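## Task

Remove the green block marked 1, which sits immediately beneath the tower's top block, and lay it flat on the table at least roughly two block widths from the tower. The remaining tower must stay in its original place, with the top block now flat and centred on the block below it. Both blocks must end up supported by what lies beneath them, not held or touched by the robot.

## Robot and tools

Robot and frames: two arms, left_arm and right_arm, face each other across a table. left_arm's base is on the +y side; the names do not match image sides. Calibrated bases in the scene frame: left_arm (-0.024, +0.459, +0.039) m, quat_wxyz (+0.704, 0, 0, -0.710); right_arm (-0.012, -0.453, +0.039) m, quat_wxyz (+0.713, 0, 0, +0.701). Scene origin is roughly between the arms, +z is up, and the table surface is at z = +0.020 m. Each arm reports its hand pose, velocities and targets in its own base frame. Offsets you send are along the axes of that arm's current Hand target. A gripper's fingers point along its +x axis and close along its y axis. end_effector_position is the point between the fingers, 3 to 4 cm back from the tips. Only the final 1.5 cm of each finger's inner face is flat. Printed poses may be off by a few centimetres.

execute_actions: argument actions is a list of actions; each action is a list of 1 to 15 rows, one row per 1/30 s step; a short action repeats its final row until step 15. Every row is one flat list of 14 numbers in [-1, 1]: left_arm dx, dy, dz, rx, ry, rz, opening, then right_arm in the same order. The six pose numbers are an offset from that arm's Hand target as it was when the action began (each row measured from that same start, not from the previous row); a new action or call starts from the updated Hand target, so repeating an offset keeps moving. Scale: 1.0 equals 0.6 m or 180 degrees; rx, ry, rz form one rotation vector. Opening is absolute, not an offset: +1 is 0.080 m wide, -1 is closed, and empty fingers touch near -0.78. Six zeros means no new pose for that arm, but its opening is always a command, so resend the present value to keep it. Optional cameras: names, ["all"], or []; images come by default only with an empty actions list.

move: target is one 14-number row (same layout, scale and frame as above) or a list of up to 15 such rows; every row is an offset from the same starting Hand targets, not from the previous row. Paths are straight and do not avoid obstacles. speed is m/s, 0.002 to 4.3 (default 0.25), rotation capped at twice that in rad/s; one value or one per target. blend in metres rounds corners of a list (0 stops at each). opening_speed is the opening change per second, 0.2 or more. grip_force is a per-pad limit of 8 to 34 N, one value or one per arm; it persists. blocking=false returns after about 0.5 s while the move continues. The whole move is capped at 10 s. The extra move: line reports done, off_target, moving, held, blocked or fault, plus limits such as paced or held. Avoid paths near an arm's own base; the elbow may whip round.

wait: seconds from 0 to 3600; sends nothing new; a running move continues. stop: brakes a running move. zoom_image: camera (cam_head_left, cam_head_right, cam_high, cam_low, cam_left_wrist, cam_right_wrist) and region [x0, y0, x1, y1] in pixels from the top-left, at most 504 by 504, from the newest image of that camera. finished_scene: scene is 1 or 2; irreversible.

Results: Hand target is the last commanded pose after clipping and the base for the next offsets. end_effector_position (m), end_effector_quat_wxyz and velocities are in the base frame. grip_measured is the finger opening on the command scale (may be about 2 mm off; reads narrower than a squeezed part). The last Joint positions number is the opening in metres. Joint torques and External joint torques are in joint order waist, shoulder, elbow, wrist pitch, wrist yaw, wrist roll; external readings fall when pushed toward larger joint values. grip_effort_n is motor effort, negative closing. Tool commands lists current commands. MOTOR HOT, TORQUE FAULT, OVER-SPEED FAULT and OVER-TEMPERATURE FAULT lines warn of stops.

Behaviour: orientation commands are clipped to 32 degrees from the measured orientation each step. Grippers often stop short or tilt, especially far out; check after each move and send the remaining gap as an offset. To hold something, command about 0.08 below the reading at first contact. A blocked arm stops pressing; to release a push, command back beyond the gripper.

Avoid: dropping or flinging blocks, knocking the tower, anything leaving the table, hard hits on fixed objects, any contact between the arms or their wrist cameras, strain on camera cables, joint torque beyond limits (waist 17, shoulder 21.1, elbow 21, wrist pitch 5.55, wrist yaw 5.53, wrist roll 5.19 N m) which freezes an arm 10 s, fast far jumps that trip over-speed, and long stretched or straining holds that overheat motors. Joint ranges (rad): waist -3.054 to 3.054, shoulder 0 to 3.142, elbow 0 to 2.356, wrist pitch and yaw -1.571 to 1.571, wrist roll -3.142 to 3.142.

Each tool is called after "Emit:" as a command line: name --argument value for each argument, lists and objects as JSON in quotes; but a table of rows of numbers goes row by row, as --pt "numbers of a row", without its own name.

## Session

Emit:
execute_actions --actions '[]'

Scene clock: 0.00 s.
left_arm: end_effector_position=(+0.3311, -0.1038, +0.1870) grip_measured=+1.000 grip_effort_n=n/a end_effector_quat_wxyz=(+0.865, -0.132, +0.483, +0.021) | right_arm: end_effector_position=(+0.3117, +0.0975, +0.1448) grip_measured=+1.000 grip_effort_n=n/a end_effector_quat_wxyz=(+0.851, -0.140, +0.357, -0.360)
Joint positions: left_arm=[-0.345 1.412 1.199 -0.794 -0.095 -0.544 0.08] | right_arm=[0.709 1.819 1.291 -1.226 1.029 1.173 0.08]
Joint velocities: within noise
Joint torques (N m): no reading
External joint torques (N m): no reading
Heat: left arm: hottest wrist pitch 34 °C (+0.0 °C/min); right arm: hottest wrist pitch 36 °C (+0.0 °C/min).
Hand target: left_arm +0.3316, -0.1039, +0.1893; +0.867, -0.133, +0.480, +0.020 | right_arm +0.3119, +0.0975, +0.1453; +0.851, -0.139, +0.356, -0.360
Tool commands: left_gripper/opening=+1.0 right_gripper/opening=+1.0

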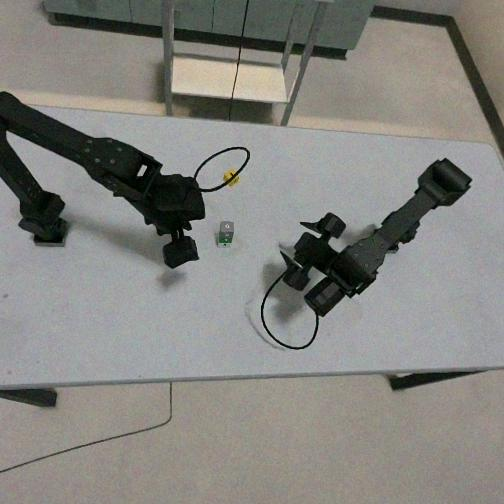

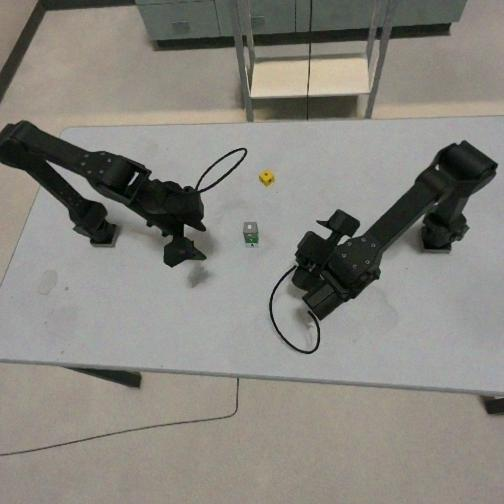

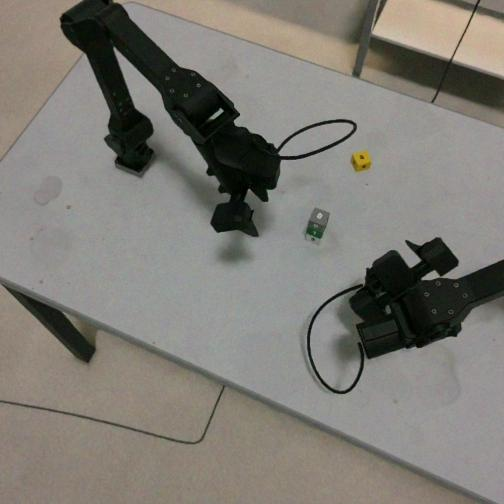

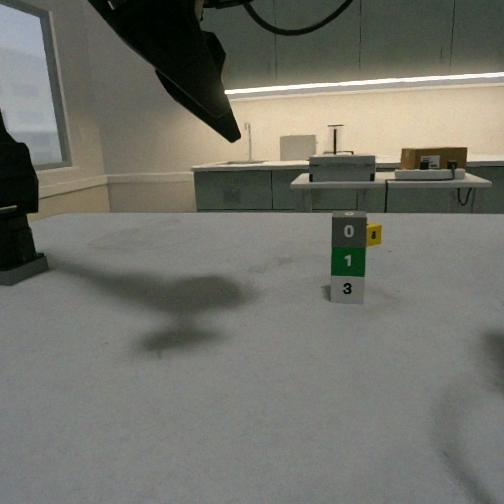

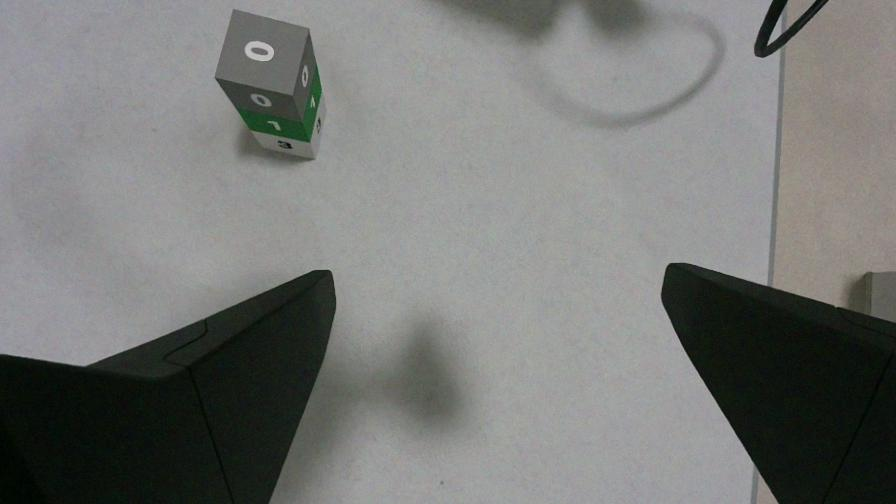

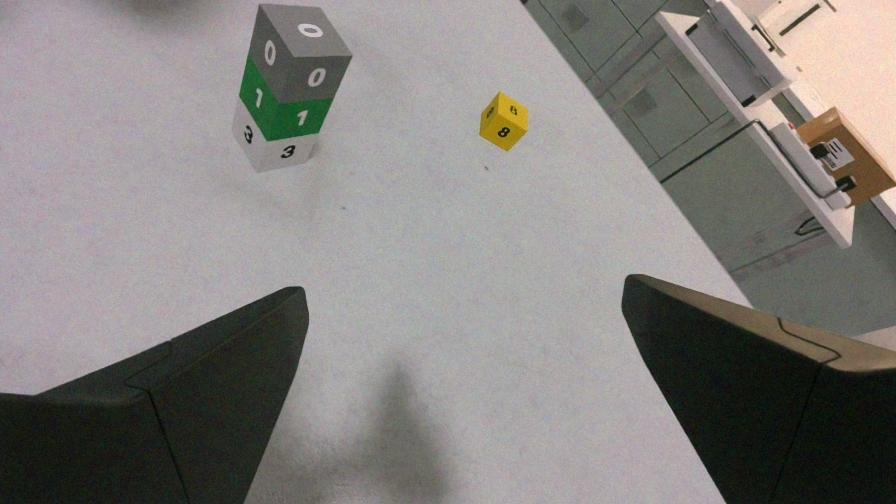

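Emit:
move --target '[0.0748,0.1635,0.0308,0.0855,-0.1272,0.0134,1,0.0448,-0.1385,-0.0055,0.005,-0.0285,0.252,1]' --cameras '["cam_low","cam_left_wrist","cam_right_wrist"]'

Emit:
zoom_image --camera "cam_low" --region '[250, 110, 450, 310]'

Scene clock: 16.47 s.
left_arm: end_effector_position=(+0.3562, -0.0092, +0.1401) grip_measured=+1.000 grip_effort_n=2.6 end_effector_quat_wxyz=(+0.953, -0.001, +0.302, +0.002) | right_arm: end_effector_position=(+0.2819, +0.0209, +0.1723) grip_measured=+1.000 grip_effort_n=3.0 end_effector_quat_wxyz=(+0.940, -0.001, +0.342, -0.001)
Joint positions: left_arm=[-0.042 1.273 0.667 -0.009 -0.039 -0.028 0.08] | right_arm=[0.126 0.939 0.684 -0.448 0.098 0.08 0.08]
Joint torques (N m): left_arm=[0.29 -4.86 5.86 1.79 0.19 0.16] | right_arm=[-0.39 -2.82 5.84 1.85 -0.13 -0.06]
External joint torques (N m): left_arm=[0.28 -0.62 -0.55 0.27 0.21 0.16] | right_arm=[-0.4 -0.5 -0.97 0.36 -0.17 -0.07]
Heat: left arm: hottest wrist pitch 35 °C (+3.6 °C/min); right arm: hottest wrist pitch 36 °C (+0.0 °C/min).
Hand target: left_arm +0.3551, -0.0089, +0.1403; +0.954, +0.000, +0.300, +0.000 | right_arm +0.2801, +0.0202, +0.1705; +0.940, +0.000, +0.342, +0.000
Off the commanded pose: left_arm 0.001 m, 0 deg | right_arm 0.003 m, 0 deg.
move: done

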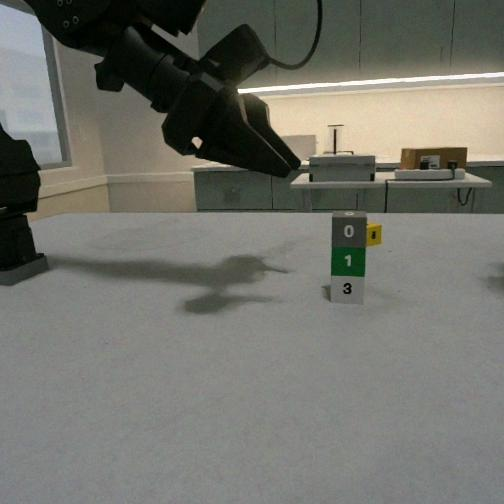

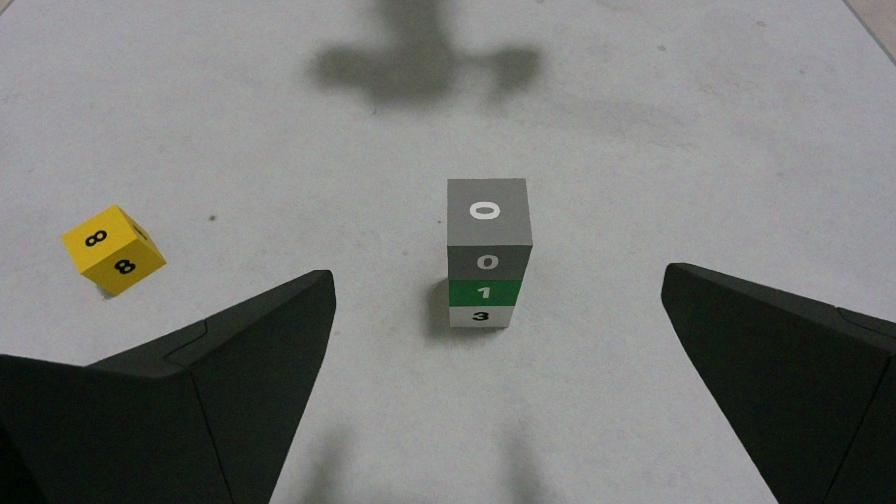

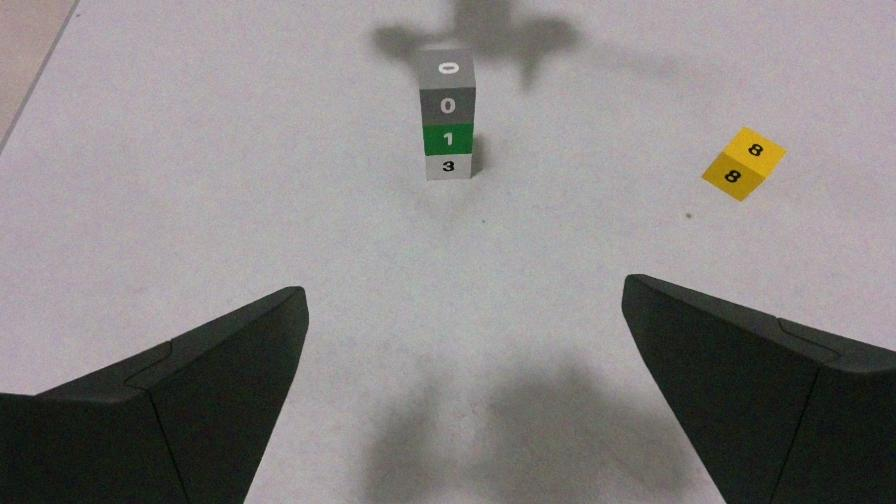

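Scaled by 2.520.

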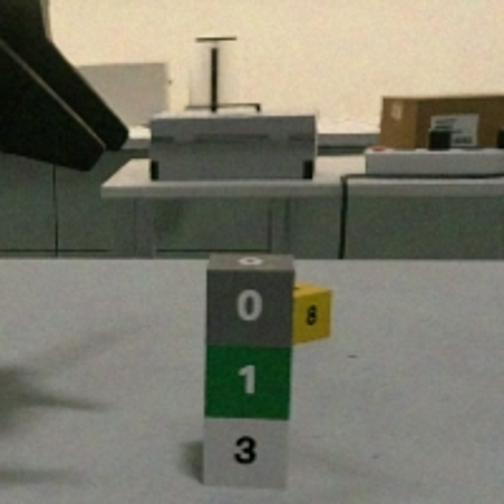

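Emit:
move --target '[0.145,-0.0063,-0.0244,0,0,0,1,0,0,0,0,0,0,1]' --speed 0.15 --cameras '["cam_low","cam_left_wrist"]'

Emit:
zoom_image --camera "cam_low" --region '[250, 110, 450, 310]'

Scene clock: 28.57 s.
left_arm: end_effector_position=(+0.4140, -0.0116, +0.0757) grip_measured=+1.000 grip_effort_n=2.6 end_effector_quat_wxyz=(+0.952, -0.001, +0.305, +0.003) | right_arm: end_effector_position=(+0.2819, +0.0207, +0.1723) grip_measured=+1.000 grip_effort_n=3.0 end_effector_quat_wxyz=(+0.940, -0.001, +0.342, -0.001)
Joint positions: left_arm=[-0.042 1.665 0.718 0.327 -0.039 -0.028 0.08] | right_arm=[0.125 0.939 0.684 -0.448 0.098 0.08 0.08]
Joint torques (N m): left_arm=[-0.09 -5.14 7.26 1.81 0.08 0.09] | right_arm=[-0.4 -2.81 5.84 1.85 -0.11 -0.03]
External joint torques (N m): left_arm=[-0.07 1.12 1.71 0.28 0.1 0.08] | right_arm=[-0.4 -0.48 -1 0.35 -0.16 -0.04]
Heat: left arm: hottest wrist pitch 37 °C (+6.3 °C/min); right arm: hottest wrist pitch 38 °C (+4.2 °C/min).
Hand target: left_arm +0.4180, -0.0126, +0.0785; +0.954, +0.000, +0.300, +0.000 | right_arm +0.2801, +0.0201, +0.1705; +0.940, +0.000, +0.342, +0.000
Off the commanded pose: left_arm 0.005 m, 1 deg | right_arm 0.003 m, 0 deg.
move: done

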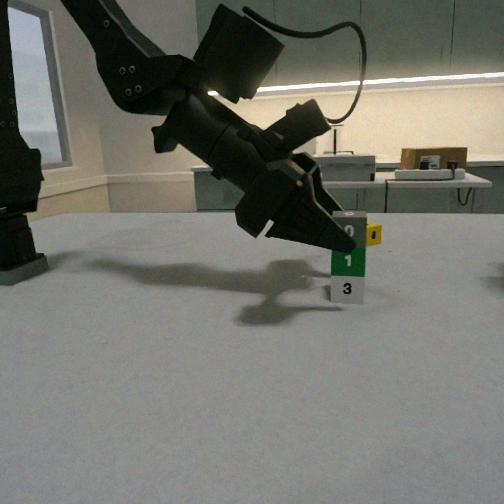

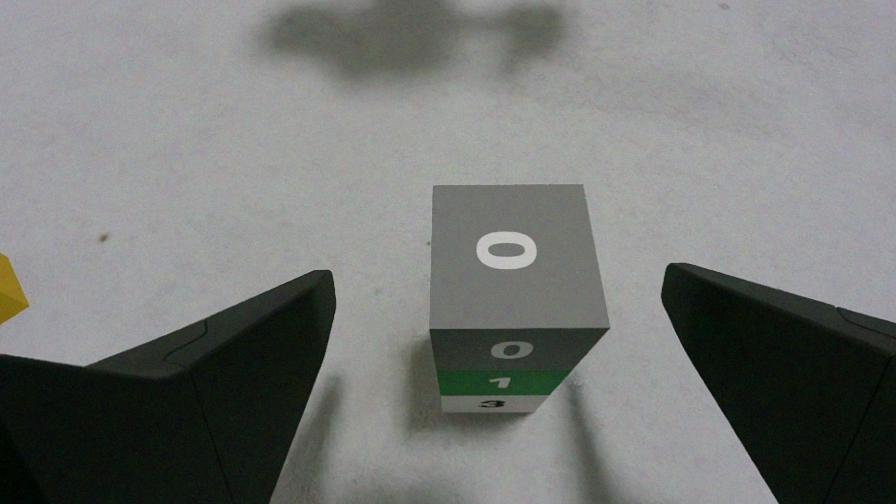

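Scaled by 2.520.

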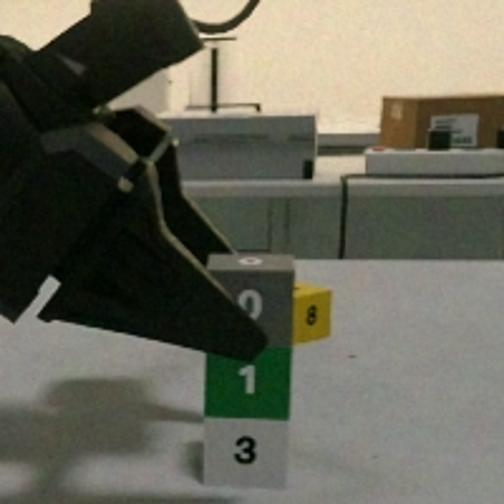

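Emit:
move --pt "-0.0028 -0.0025 0.0113 0 0 0 1 0 0 0 0 0 0 1" --pt "-0.0028 -0.0025 0.0113 0 0 0 -0.3 0 0 0 0 0 0 1" --pt "-0.06 -0.0025 0.0933 0 0 0 -0.3 0 0 0 0 0 0 1" --pt "-0.284 -0.0025 0.181 0 0 0 -0.3 0.2665 0 -0.0037 0 0 0 1" --speed '[0.1,0.1,0.12,0.2]' --blend '[0,0,0.02,0]' --opening_speed 1 --cameras '["cam_low","cam_left_wrist","cam_right_wrist"]'

Emit:
zoom_image --camera "cam_low" --region '[250, 110, 450, 310]'

Scene clock: 41.90 s.
left_arm: end_effector_position=(+0.3400, -0.0141, +0.2582) grip_measured=-0.130 grip_effort_n=-83.5 end_effector_quat_wxyz=(+0.951, +0.001, +0.308, -0.002) | right_arm: end_effector_position=(+0.3973, +0.0205, +0.0655) grip_measured=+1.000 grip_effort_n=3.5 end_effector_quat_wxyz=(+0.939, -0.001, +0.344, -0.001)
Joint positions: left_arm=[-0.063 1.161 1.083 -0.549 -0.048 -0.034 0.029] | right_arm=[0.074 1.635 0.705 0.227 0.058 0.047 0.08]
Joint torques (N m): left_arm=[-0.33 -4.04 8.56 1.54 -0.25 -0.13] | right_arm=[-0.36 -3.97 7.49 1.88 -0.13 -0.03]
External joint torques (N m): left_arm=[-0.32 -0.43 2 0.06 -0.23 -0.14] | right_arm=[-0.38 2.16 1.86 0.39 -0.15 -0.04]
Heat: left arm: hottest wrist pitch 38 °C (+5.7 °C/min); right arm: hottest wrist pitch 40 °C (+5.7 °C/min).
Hand target: left_arm +0.3405, -0.0142, +0.2651; +0.954, +0.000, +0.300, +0.001 | right_arm +0.4011, +0.0200, +0.0659; +0.940, +0.000, +0.342, +0.000
Off the commanded pose: left_arm 0.007 m, 1 deg | right_arm 0.004 m, 0 deg.
move: done

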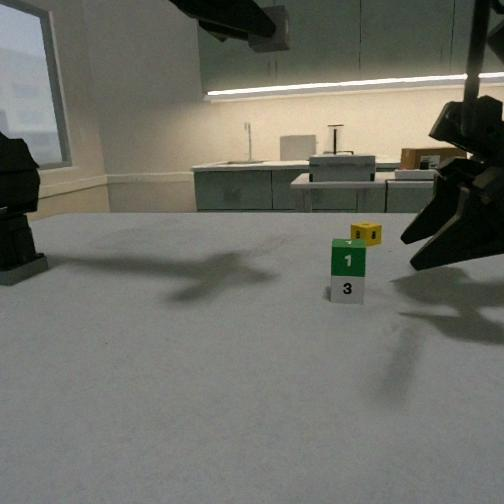

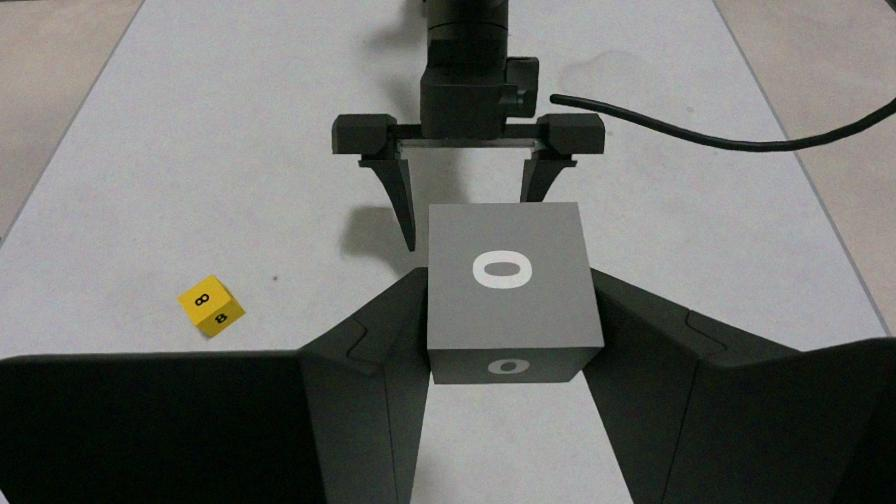

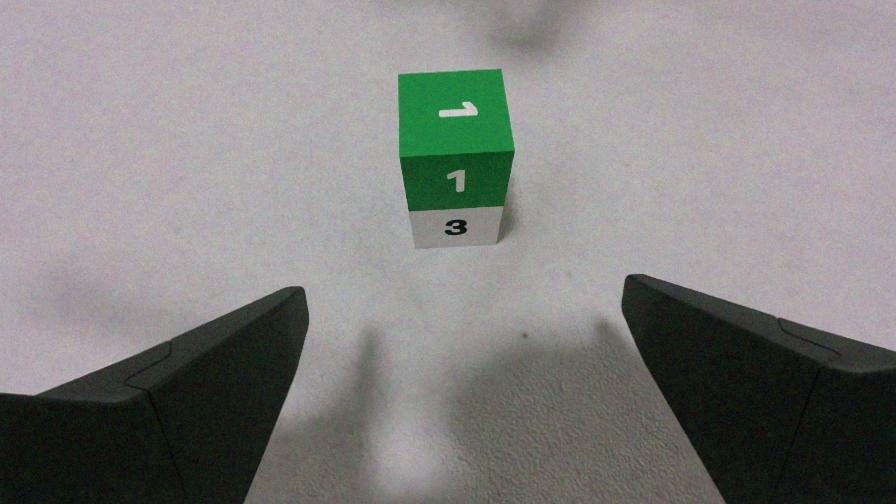

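Scaled by 2.520.

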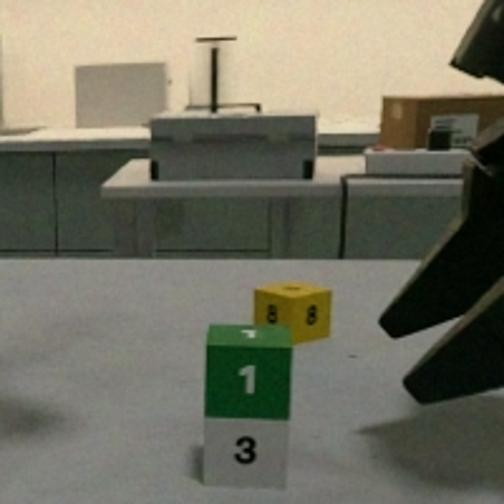

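Emit:
move --target '[0,0,0,0,0,0,-0.3,0.0827,-0.0017,0.0597,-0.0089,0,0.0106,1]' --speed 0.12 --cameras '["cam_low","cam_right_wrist"]'

Emit:
zoom_image --camera "cam_low" --region '[250, 110, 450, 310]'

Scene clock: 51.07 s.
left_arm: end_effector_position=(+0.3400, -0.0141, +0.2582) grip_measured=-0.130 grip_effort_n=-83.5 end_effector_quat_wxyz=(+0.951, +0.001, +0.308, -0.002) | right_arm: end_effector_position=(+0.4589, +0.0198, +0.0630) grip_measured=+1.000 grip_effort_n=3.5 end_effector_quat_wxyz=(+0.940, -0.008, +0.341, +0.020)
Joint positions: left_arm=[-0.063 1.161 1.083 -0.549 -0.048 -0.034 0.029] | right_arm=[0.044 1.849 0.95 0.202 0.002 0 0.08]
Joint torques (N m): left_arm=[-0.29 -4.15 8.55 1.52 -0.24 -0.13] | right_arm=[-0.31 -5.36 7.73 1.6 -0.16 -0.04]
External joint torques (N m): left_arm=[-0.28 -0.45 1.91 0.01 -0.22 -0.13] | right_arm=[-0.3 2.5 1.95 0.09 -0.16 -0.04]
Heat: left arm: hottest wrist pitch 39 °C (+5.9 °C/min); right arm: hottest wrist pitch 41 °C (+5.9 °C/min).
Hand target: left_arm +0.3405, -0.0142, +0.2651; +0.954, +0.000, +0.300, +0.001 | right_arm +0.4621, +0.0191, +0.0614; +0.939, -0.008, +0.342, +0.020
Off the commanded pose: left_arm 0.007 m, 1 deg | right_arm 0.004 m, 0 deg.
move: done

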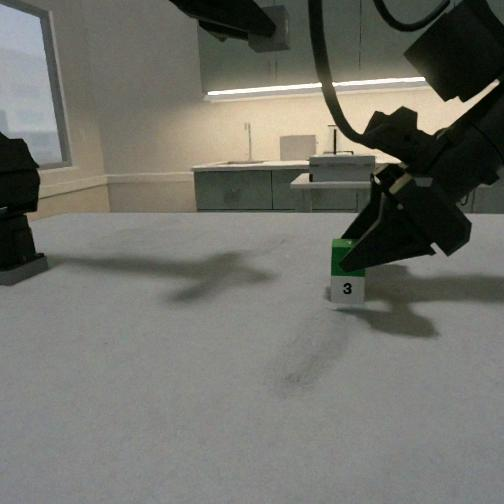

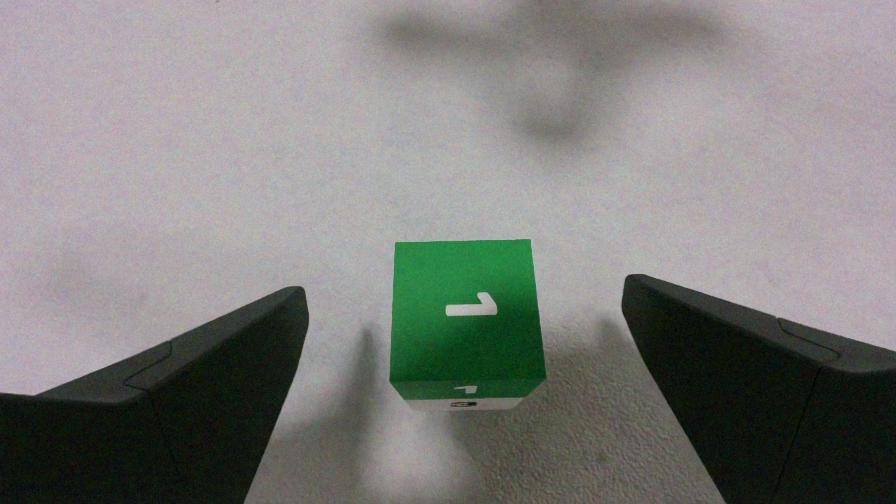

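Scaled by 2.520.

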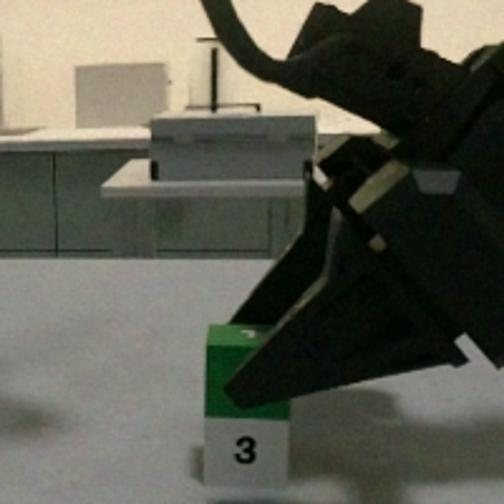

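Emit:
move --pt "0 0 0 0 0 0 -0.3 0 0 0 0 0 0 -0.3" --pt "0 0 0 0 0 0 -0.3 -0.032 0 0.0383 0 0 0 -0.3" --pt "0 0 0 0 0 0 -0.3 -0.1916 0 -0.0957 0 0 0 -0.3" --pt "0 0 0 0 0 0 -0.3 -0.1275 0 -0.1723 0 0 0 -0.3" --pt "0 0 0 0 0 0 -0.3 -0.1194 0 -0.1819 0 0 0 -0.3" --speed '[0.15,0.12,0.2,0.12,0.04]' --blend '[0,0.01,0.01,0.001,0]' --opening_speed 1 --cameras '["cam_low"]'

Emit:
zoom_image --camera "cam_low" --region '[300, 150, 500, 350]'

Scene clock: 62.23 s.
left_arm: end_effector_position=(+0.3400, -0.0141, +0.2582) grip_measured=-0.130 grip_effort_n=-83.5 end_effector_quat_wxyz=(+0.951, +0.001, +0.308, -0.002) | right_arm: end_effector_position=(+0.3404, +0.0143, +0.0295) grip_measured=-0.103 grip_effort_n=-83.5 end_effector_quat_wxyz=(+0.942, -0.008, +0.335, +0.020)
Joint positions: left_arm=[-0.063 1.161 1.083 -0.549 -0.048 -0.034 0.029] | right_arm=[0.043 1.564 0.406 0.475 0.001 -0.001 0.03]
Joint torques (N m): left_arm=[-0.34 -3.98 8.61 1.53 -0.27 -0.12] | right_arm=[-0.39 -2.99 3.85 1.88 -0.16 -0.03]
External joint torques (N m): left_arm=[-0.34 -0.26 1.98 0.03 -0.24 -0.13] | right_arm=[-0.41 1.81 -1.04 0.34 -0.15 -0.04]
Heat: left arm: hottest wrist pitch 39 °C (+5.1 °C/min); right arm: hottest wrist pitch 41 °C (+5.1 °C/min).
Hand target: left_arm +0.3405, -0.0142, +0.2651; +0.954, +0.000, +0.300, +0.001 | right_arm +0.3372, +0.0136, +0.0240; +0.939, -0.007, +0.342, +0.020
Off the commanded pose: left_arm 0.007 m, 1 deg | right_arm 0.006 m, 1 deg.
move: done

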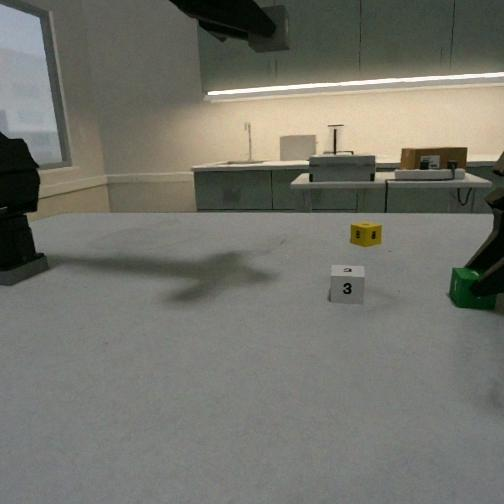

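Scaled by 2.520.

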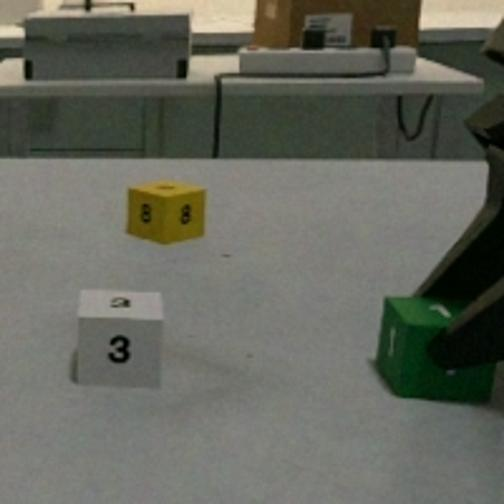

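Emit:
move --pt "0 0 0 0 0 0 -0.3 0 0 0 0 0 0 0.2" --pt "0 0 0 0 0 0 -0.3 -0.25 0 0 0 0 0 0.2" --pt "0.297 0 -0.193 0 0 0 -0.3 -0.25 0 0 0 0 0 0.2" --speed 0.18 --blend '[0,0.05,0]' --opening_speed 1 --cameras '["cam_low","cam_left_wrist"]'

Emit:
zoom_image --camera "cam_low" --region '[280, 180, 430, 330]'

Scene clock: 71.67 s.
left_arm: end_effector_position=(+0.4203, -0.0147, +0.0702) grip_measured=-0.130 grip_effort_n=-83.5 end_effector_quat_wxyz=(+0.954, -0.001, +0.299, +0.002) | right_arm: end_effector_position=(+0.2205, +0.0088, +0.1130) grip_measured=+0.196 grip_effort_n=21.2 end_effector_quat_wxyz=(+0.936, -0.008, +0.352, +0.020)
Joint positions: left_arm=[-0.051 1.706 0.724 0.374 -0.046 -0.033 0.029] | right_arm=[0.038 0.615 0.379 -0.483 -0.002 -0.004 0.044]
Joint torques (N m): left_arm=[0.19 -5.57 5.51 1.8 0.2 0.16] | right_arm=[-0.4 -0.97 9.17 1.6 -0.16 -0.04]
External joint torques (N m): left_arm=[0.2 0.85 0.1 0.28 0.23 0.16] | right_arm=[-0.42 -0.37 2.3 0.1 -0.15 -0.04]
Heat: left arm: hottest wrist pitch 39 °C (+4.0 °C/min); right arm: hottest wrist pitch 42 °C (+6.0 °C/min).
Hand target: left_arm +0.4203, -0.0140, +0.0681; +0.954, +0.000, +0.300, +0.000 | right_arm +0.2224, +0.0087, +0.1204; +0.939, -0.008, +0.342, +0.020
Off the commanded pose: left_arm 0.002 m, 0 deg | right_arm 0.008 m, 1 deg.
move: done

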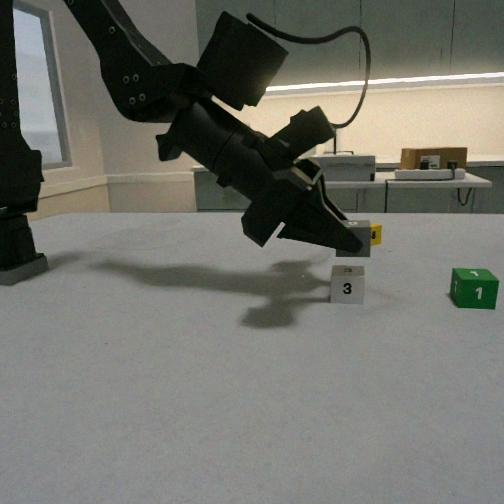

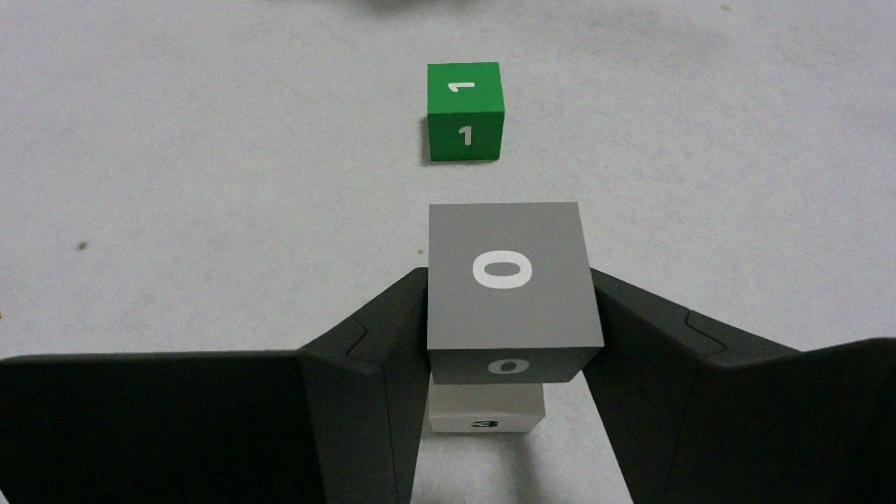

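Scaled by 3.360.

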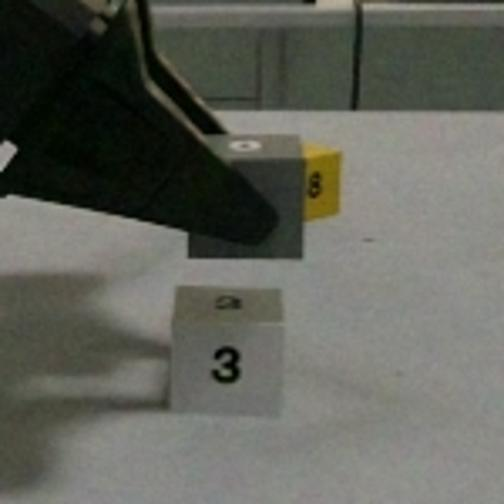

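Emit:
move --target '[0.0037,0.0058,-0.0178,0,0,0,-0.3,0,0,0,0,0,0,0.2]' --speed 0.06 --cameras '["cam_low","cam_left_wrist","cam_right_wrist"]'

Emit:
zoom_image --camera "cam_low" --region '[280, 180, 430, 330]'

Emit:
zoom_image --camera "cam_right_wrist" --region '[360, 0, 510, 150]'

Emit:
zoom_image --camera "cam_left_wrist" --region '[400, 300, 620, 500]'

Scene clock: 86.00 s.
left_arm: end_effector_position=(+0.4171, -0.0110, +0.0610) grip_measured=-0.130 grip_effort_n=-83.5 end_effector_quat_wxyz=(+0.955, -0.001, +0.298, +0.002) | right_arm: end_effector_position=(+0.2205, +0.0088, +0.1130) grip_measured=+0.196 grip_effort_n=21.2 end_effector_quat_wxyz=(+0.936, -0.008, +0.352, +0.020)
Joint positions: left_arm=[-0.039 1.725 0.693 0.427 -0.036 -0.026 0.029] | right_arm=[0.038 0.615 0.379 -0.483 -0.002 -0.004 0.044]
Joint torques (N m): left_arm=[0.19 -5.64 4.83 1.81 0.19 0.17] | right_arm=[-0.39 -0.96 9.17 1.61 -0.16 -0.03]
External joint torques (N m): left_arm=[0.23 0.82 -0.44 0.27 0.21 0.17] | right_arm=[-0.4 -0.35 2.27 0.1 -0.15 -0.03]
Heat: left arm: hottest wrist pitch 39 °C (+2.0 °C/min); right arm: hottest wrist pitch 41 °C (+3.0 °C/min).
Hand target: left_arm +0.4160, -0.0106, +0.0580; +0.954, +0.000, +0.300, +0.000 | right_arm +0.2224, +0.0087, +0.1204; +0.939, -0.008, +0.342, +0.020
Off the commanded pose: left_arm 0.003 m, 0 deg | right_arm 0.008 m, 1 deg.
move: done

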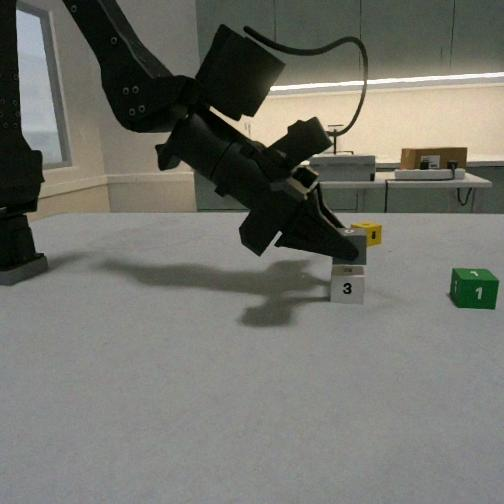

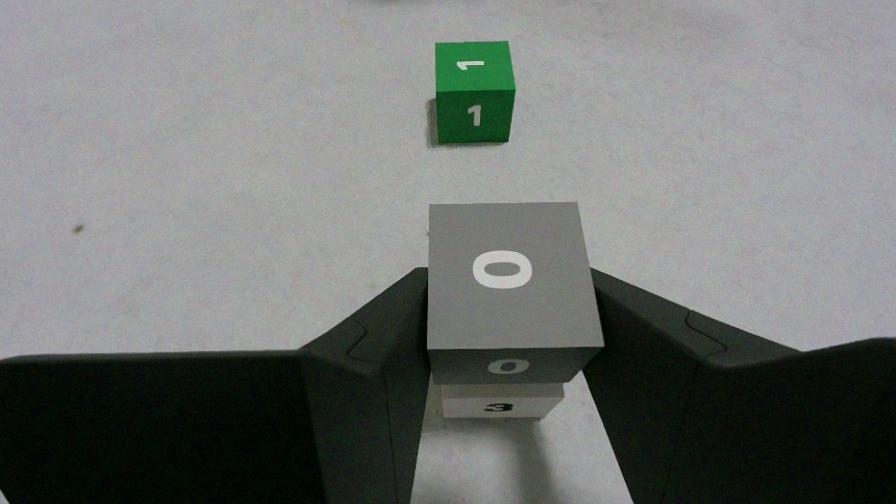

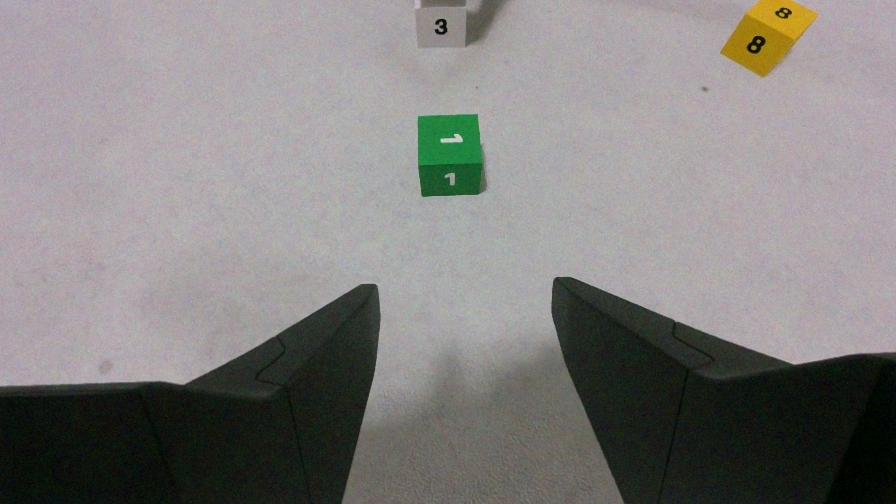

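Scaled by 3.360.

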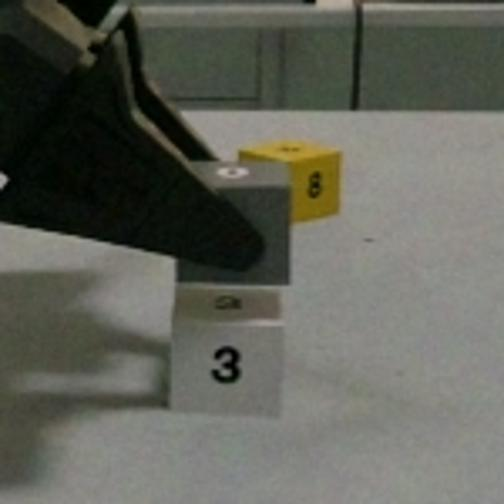

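Scaled by 3.360.

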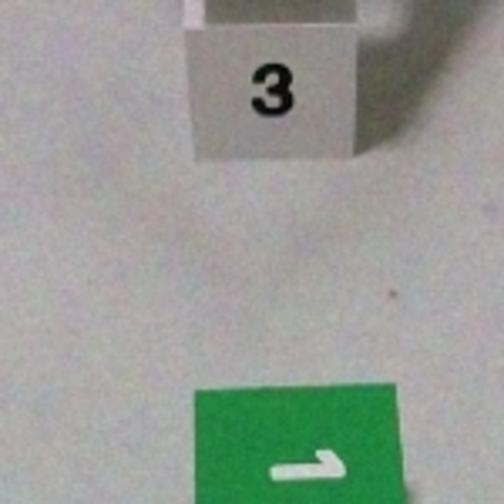

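Scaled by 2.291.

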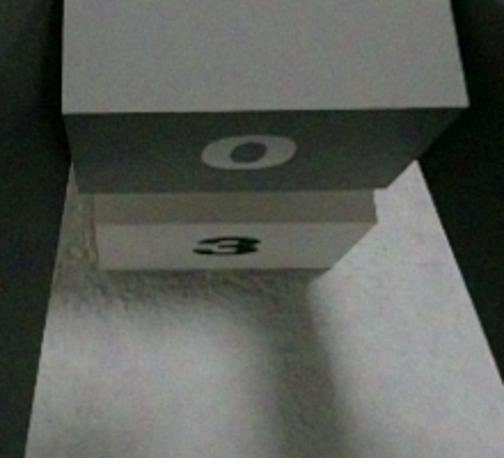

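Emit:
move --target '[0.01,-0.002,-0.0163,0,0,0,-0.3,0,0,0,0,0,0,0.2]' --speed 0.05 --cameras '["cam_low","cam_left_wrist"]'

Emit:
zoom_image --camera "cam_low" --region '[280, 180, 430, 330]'

Emit:
zoom_image --camera "cam_left_wrist" --region '[400, 300, 620, 500]'

Scene clock: 92.90 s.
left_arm: end_effector_position=(+0.4168, -0.0110, +0.0502) grip_measured=-0.130 grip_effort_n=-83.5 end_effector_quat_wxyz=(+0.955, -0.001, +0.297, +0.002) | right_arm: end_effector_position=(+0.2205, +0.0088, +0.1130) grip_measured=+0.196 grip_effort_n=21.2 end_effector_quat_wxyz=(+0.936, -0.008, +0.352, +0.020)
Joint positions: left_arm=[-0.039 1.761 0.675 0.483 -0.036 -0.026 0.029] | right_arm=[0.038 0.615 0.379 -0.483 -0.002 -0.004 0.044]
Joint torques (N m): left_arm=[-0.11 -5.49 4.56 1.82 0.11 0.1] | right_arm=[-0.39 -0.97 9.17 1.61 -0.16 -0.03]
External joint torques (N m): left_arm=[-0.12 0.93 -0.44 0.31 0.13 0.1] | right_arm=[-0.39 -0.36 2.26 0.09 -0.16 -0.03]
Heat: left arm: hottest wrist pitch 39 °C (+1.0 °C/min); right arm: hottest wrist pitch 41 °C (+2.0 °C/min).
Hand target: left_arm +0.4153, -0.0118, +0.0467; +0.954, +0.000, +0.300, +0.000 | right_arm +0.2224, +0.0087, +0.1204; +0.939, -0.008, +0.342, +0.020
Off the commanded pose: left_arm 0.004 m, 1 deg | right_arm 0.008 m, 1 deg.
move: done

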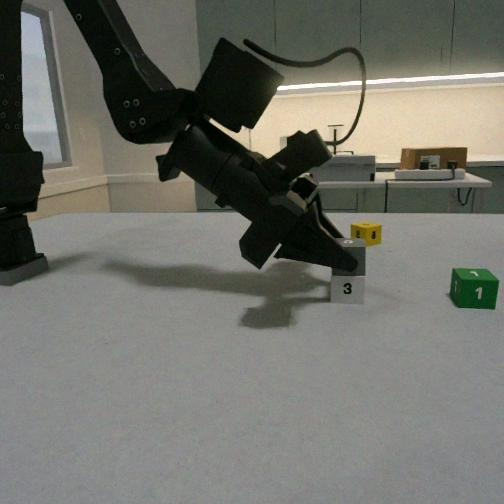

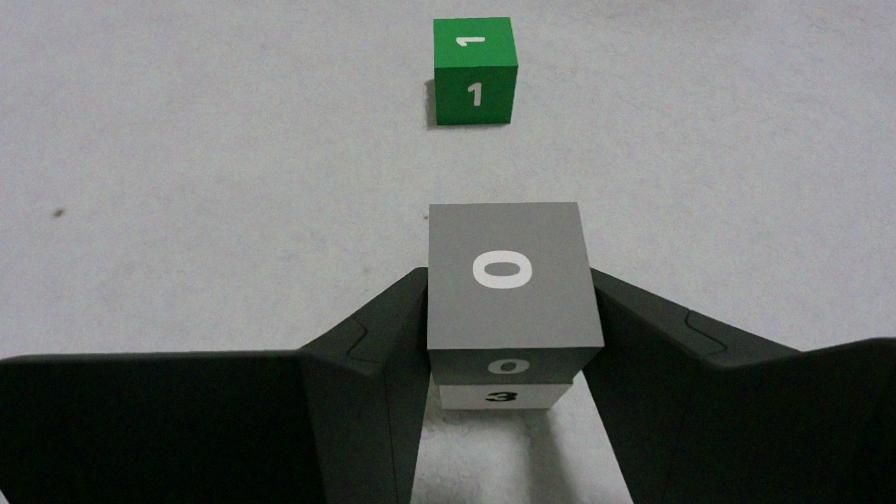

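Scaled by 3.360.

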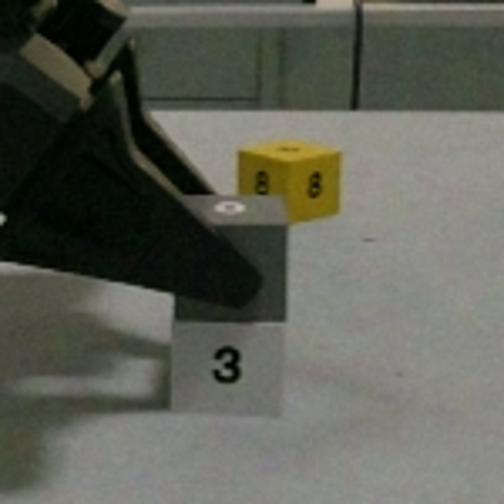

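Scaled by 2.291.

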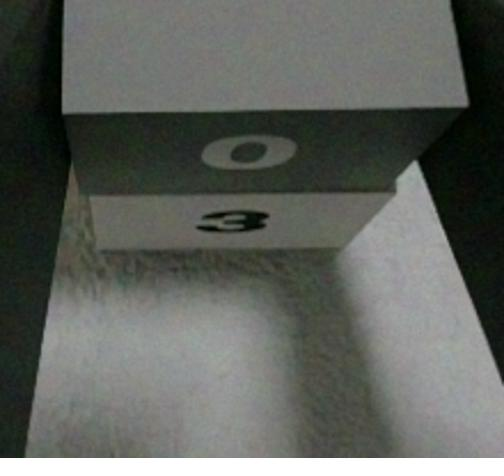

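Emit:
move --pt "0.001 0 -0.002 0 0 0 -0.3 0 0 0 0 0 0 0.2" --pt "0.001 0 -0.002 0 0 0 0.5 0 0 0 0 0 0 0.2" --pt "-0.2 0 0.01 0 0 0 0.5 0 0 0 0 0 0 0.2" --speed '[0.03,0.03,0.12]' --opening_speed 0.6 --cameras '["cam_low","cam_left_wrist"]'

Scene clock: 100.70 s.
left_arm: end_effector_position=(+0.3222, -0.0118, +0.1203) grip_measured=+0.498 grip_effort_n=16.0 end_effector_quat_wxyz=(+0.954, +0.001, +0.301, -0.002) | right_arm: end_effector_position=(+0.2205, +0.0088, +0.1130) grip_measured=+0.196 grip_effort_n=21.2 end_effector_quat_wxyz=(+0.936, -0.008, +0.352, +0.020)
Joint positions: left_arm=[-0.057 1.148 0.506 0.03 -0.044 -0.03 0.057] | right_arm=[0.038 0.615 0.379 -0.483 -0.002 -0.004 0.044]
Joint torques (N m): left_arm=[-0.31 -4.1 5.86 1.48 -0.29 -0.13] | right_arm=[-0.4 -0.96 9.17 1.61 -0.16 -0.03]
External joint torques (N m): left_arm=[-0.3 -0.8 -0.5 -0.05 -0.27 -0.13] | right_arm=[-0.4 -0.36 2.3 0.11 -0.16 -0.03]
Heat: left arm: hottest wrist pitch 40 °C (+2.0 °C/min); right arm: hottest wrist pitch 41 °C (+1.0 °C/min).
Hand target: left_arm +0.3204, -0.0118, +0.1203; +0.954, +0.000, +0.300, +0.001 | right_arm +0.2224, +0.0087, +0.1204; +0.939, -0.008, +0.342, +0.020
Off the commanded pose: left_arm 0.002 m, 0 deg | right_arm 0.008 m, 1 deg.
move: done

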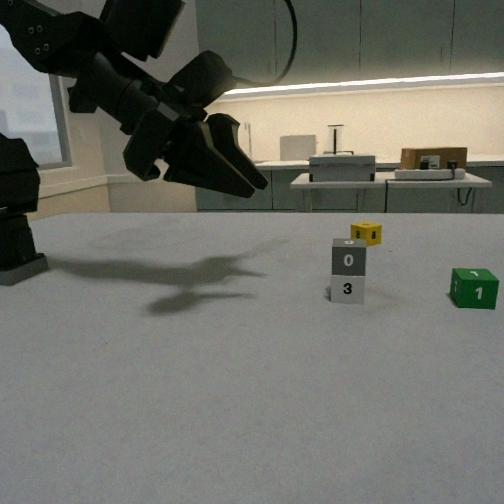

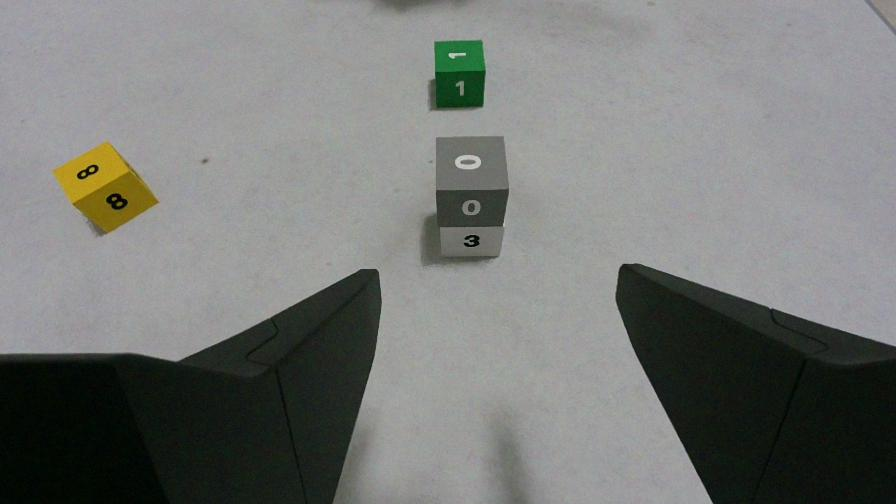

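Emit:
finished_scene --scene 2

The scene is finished: the task was done.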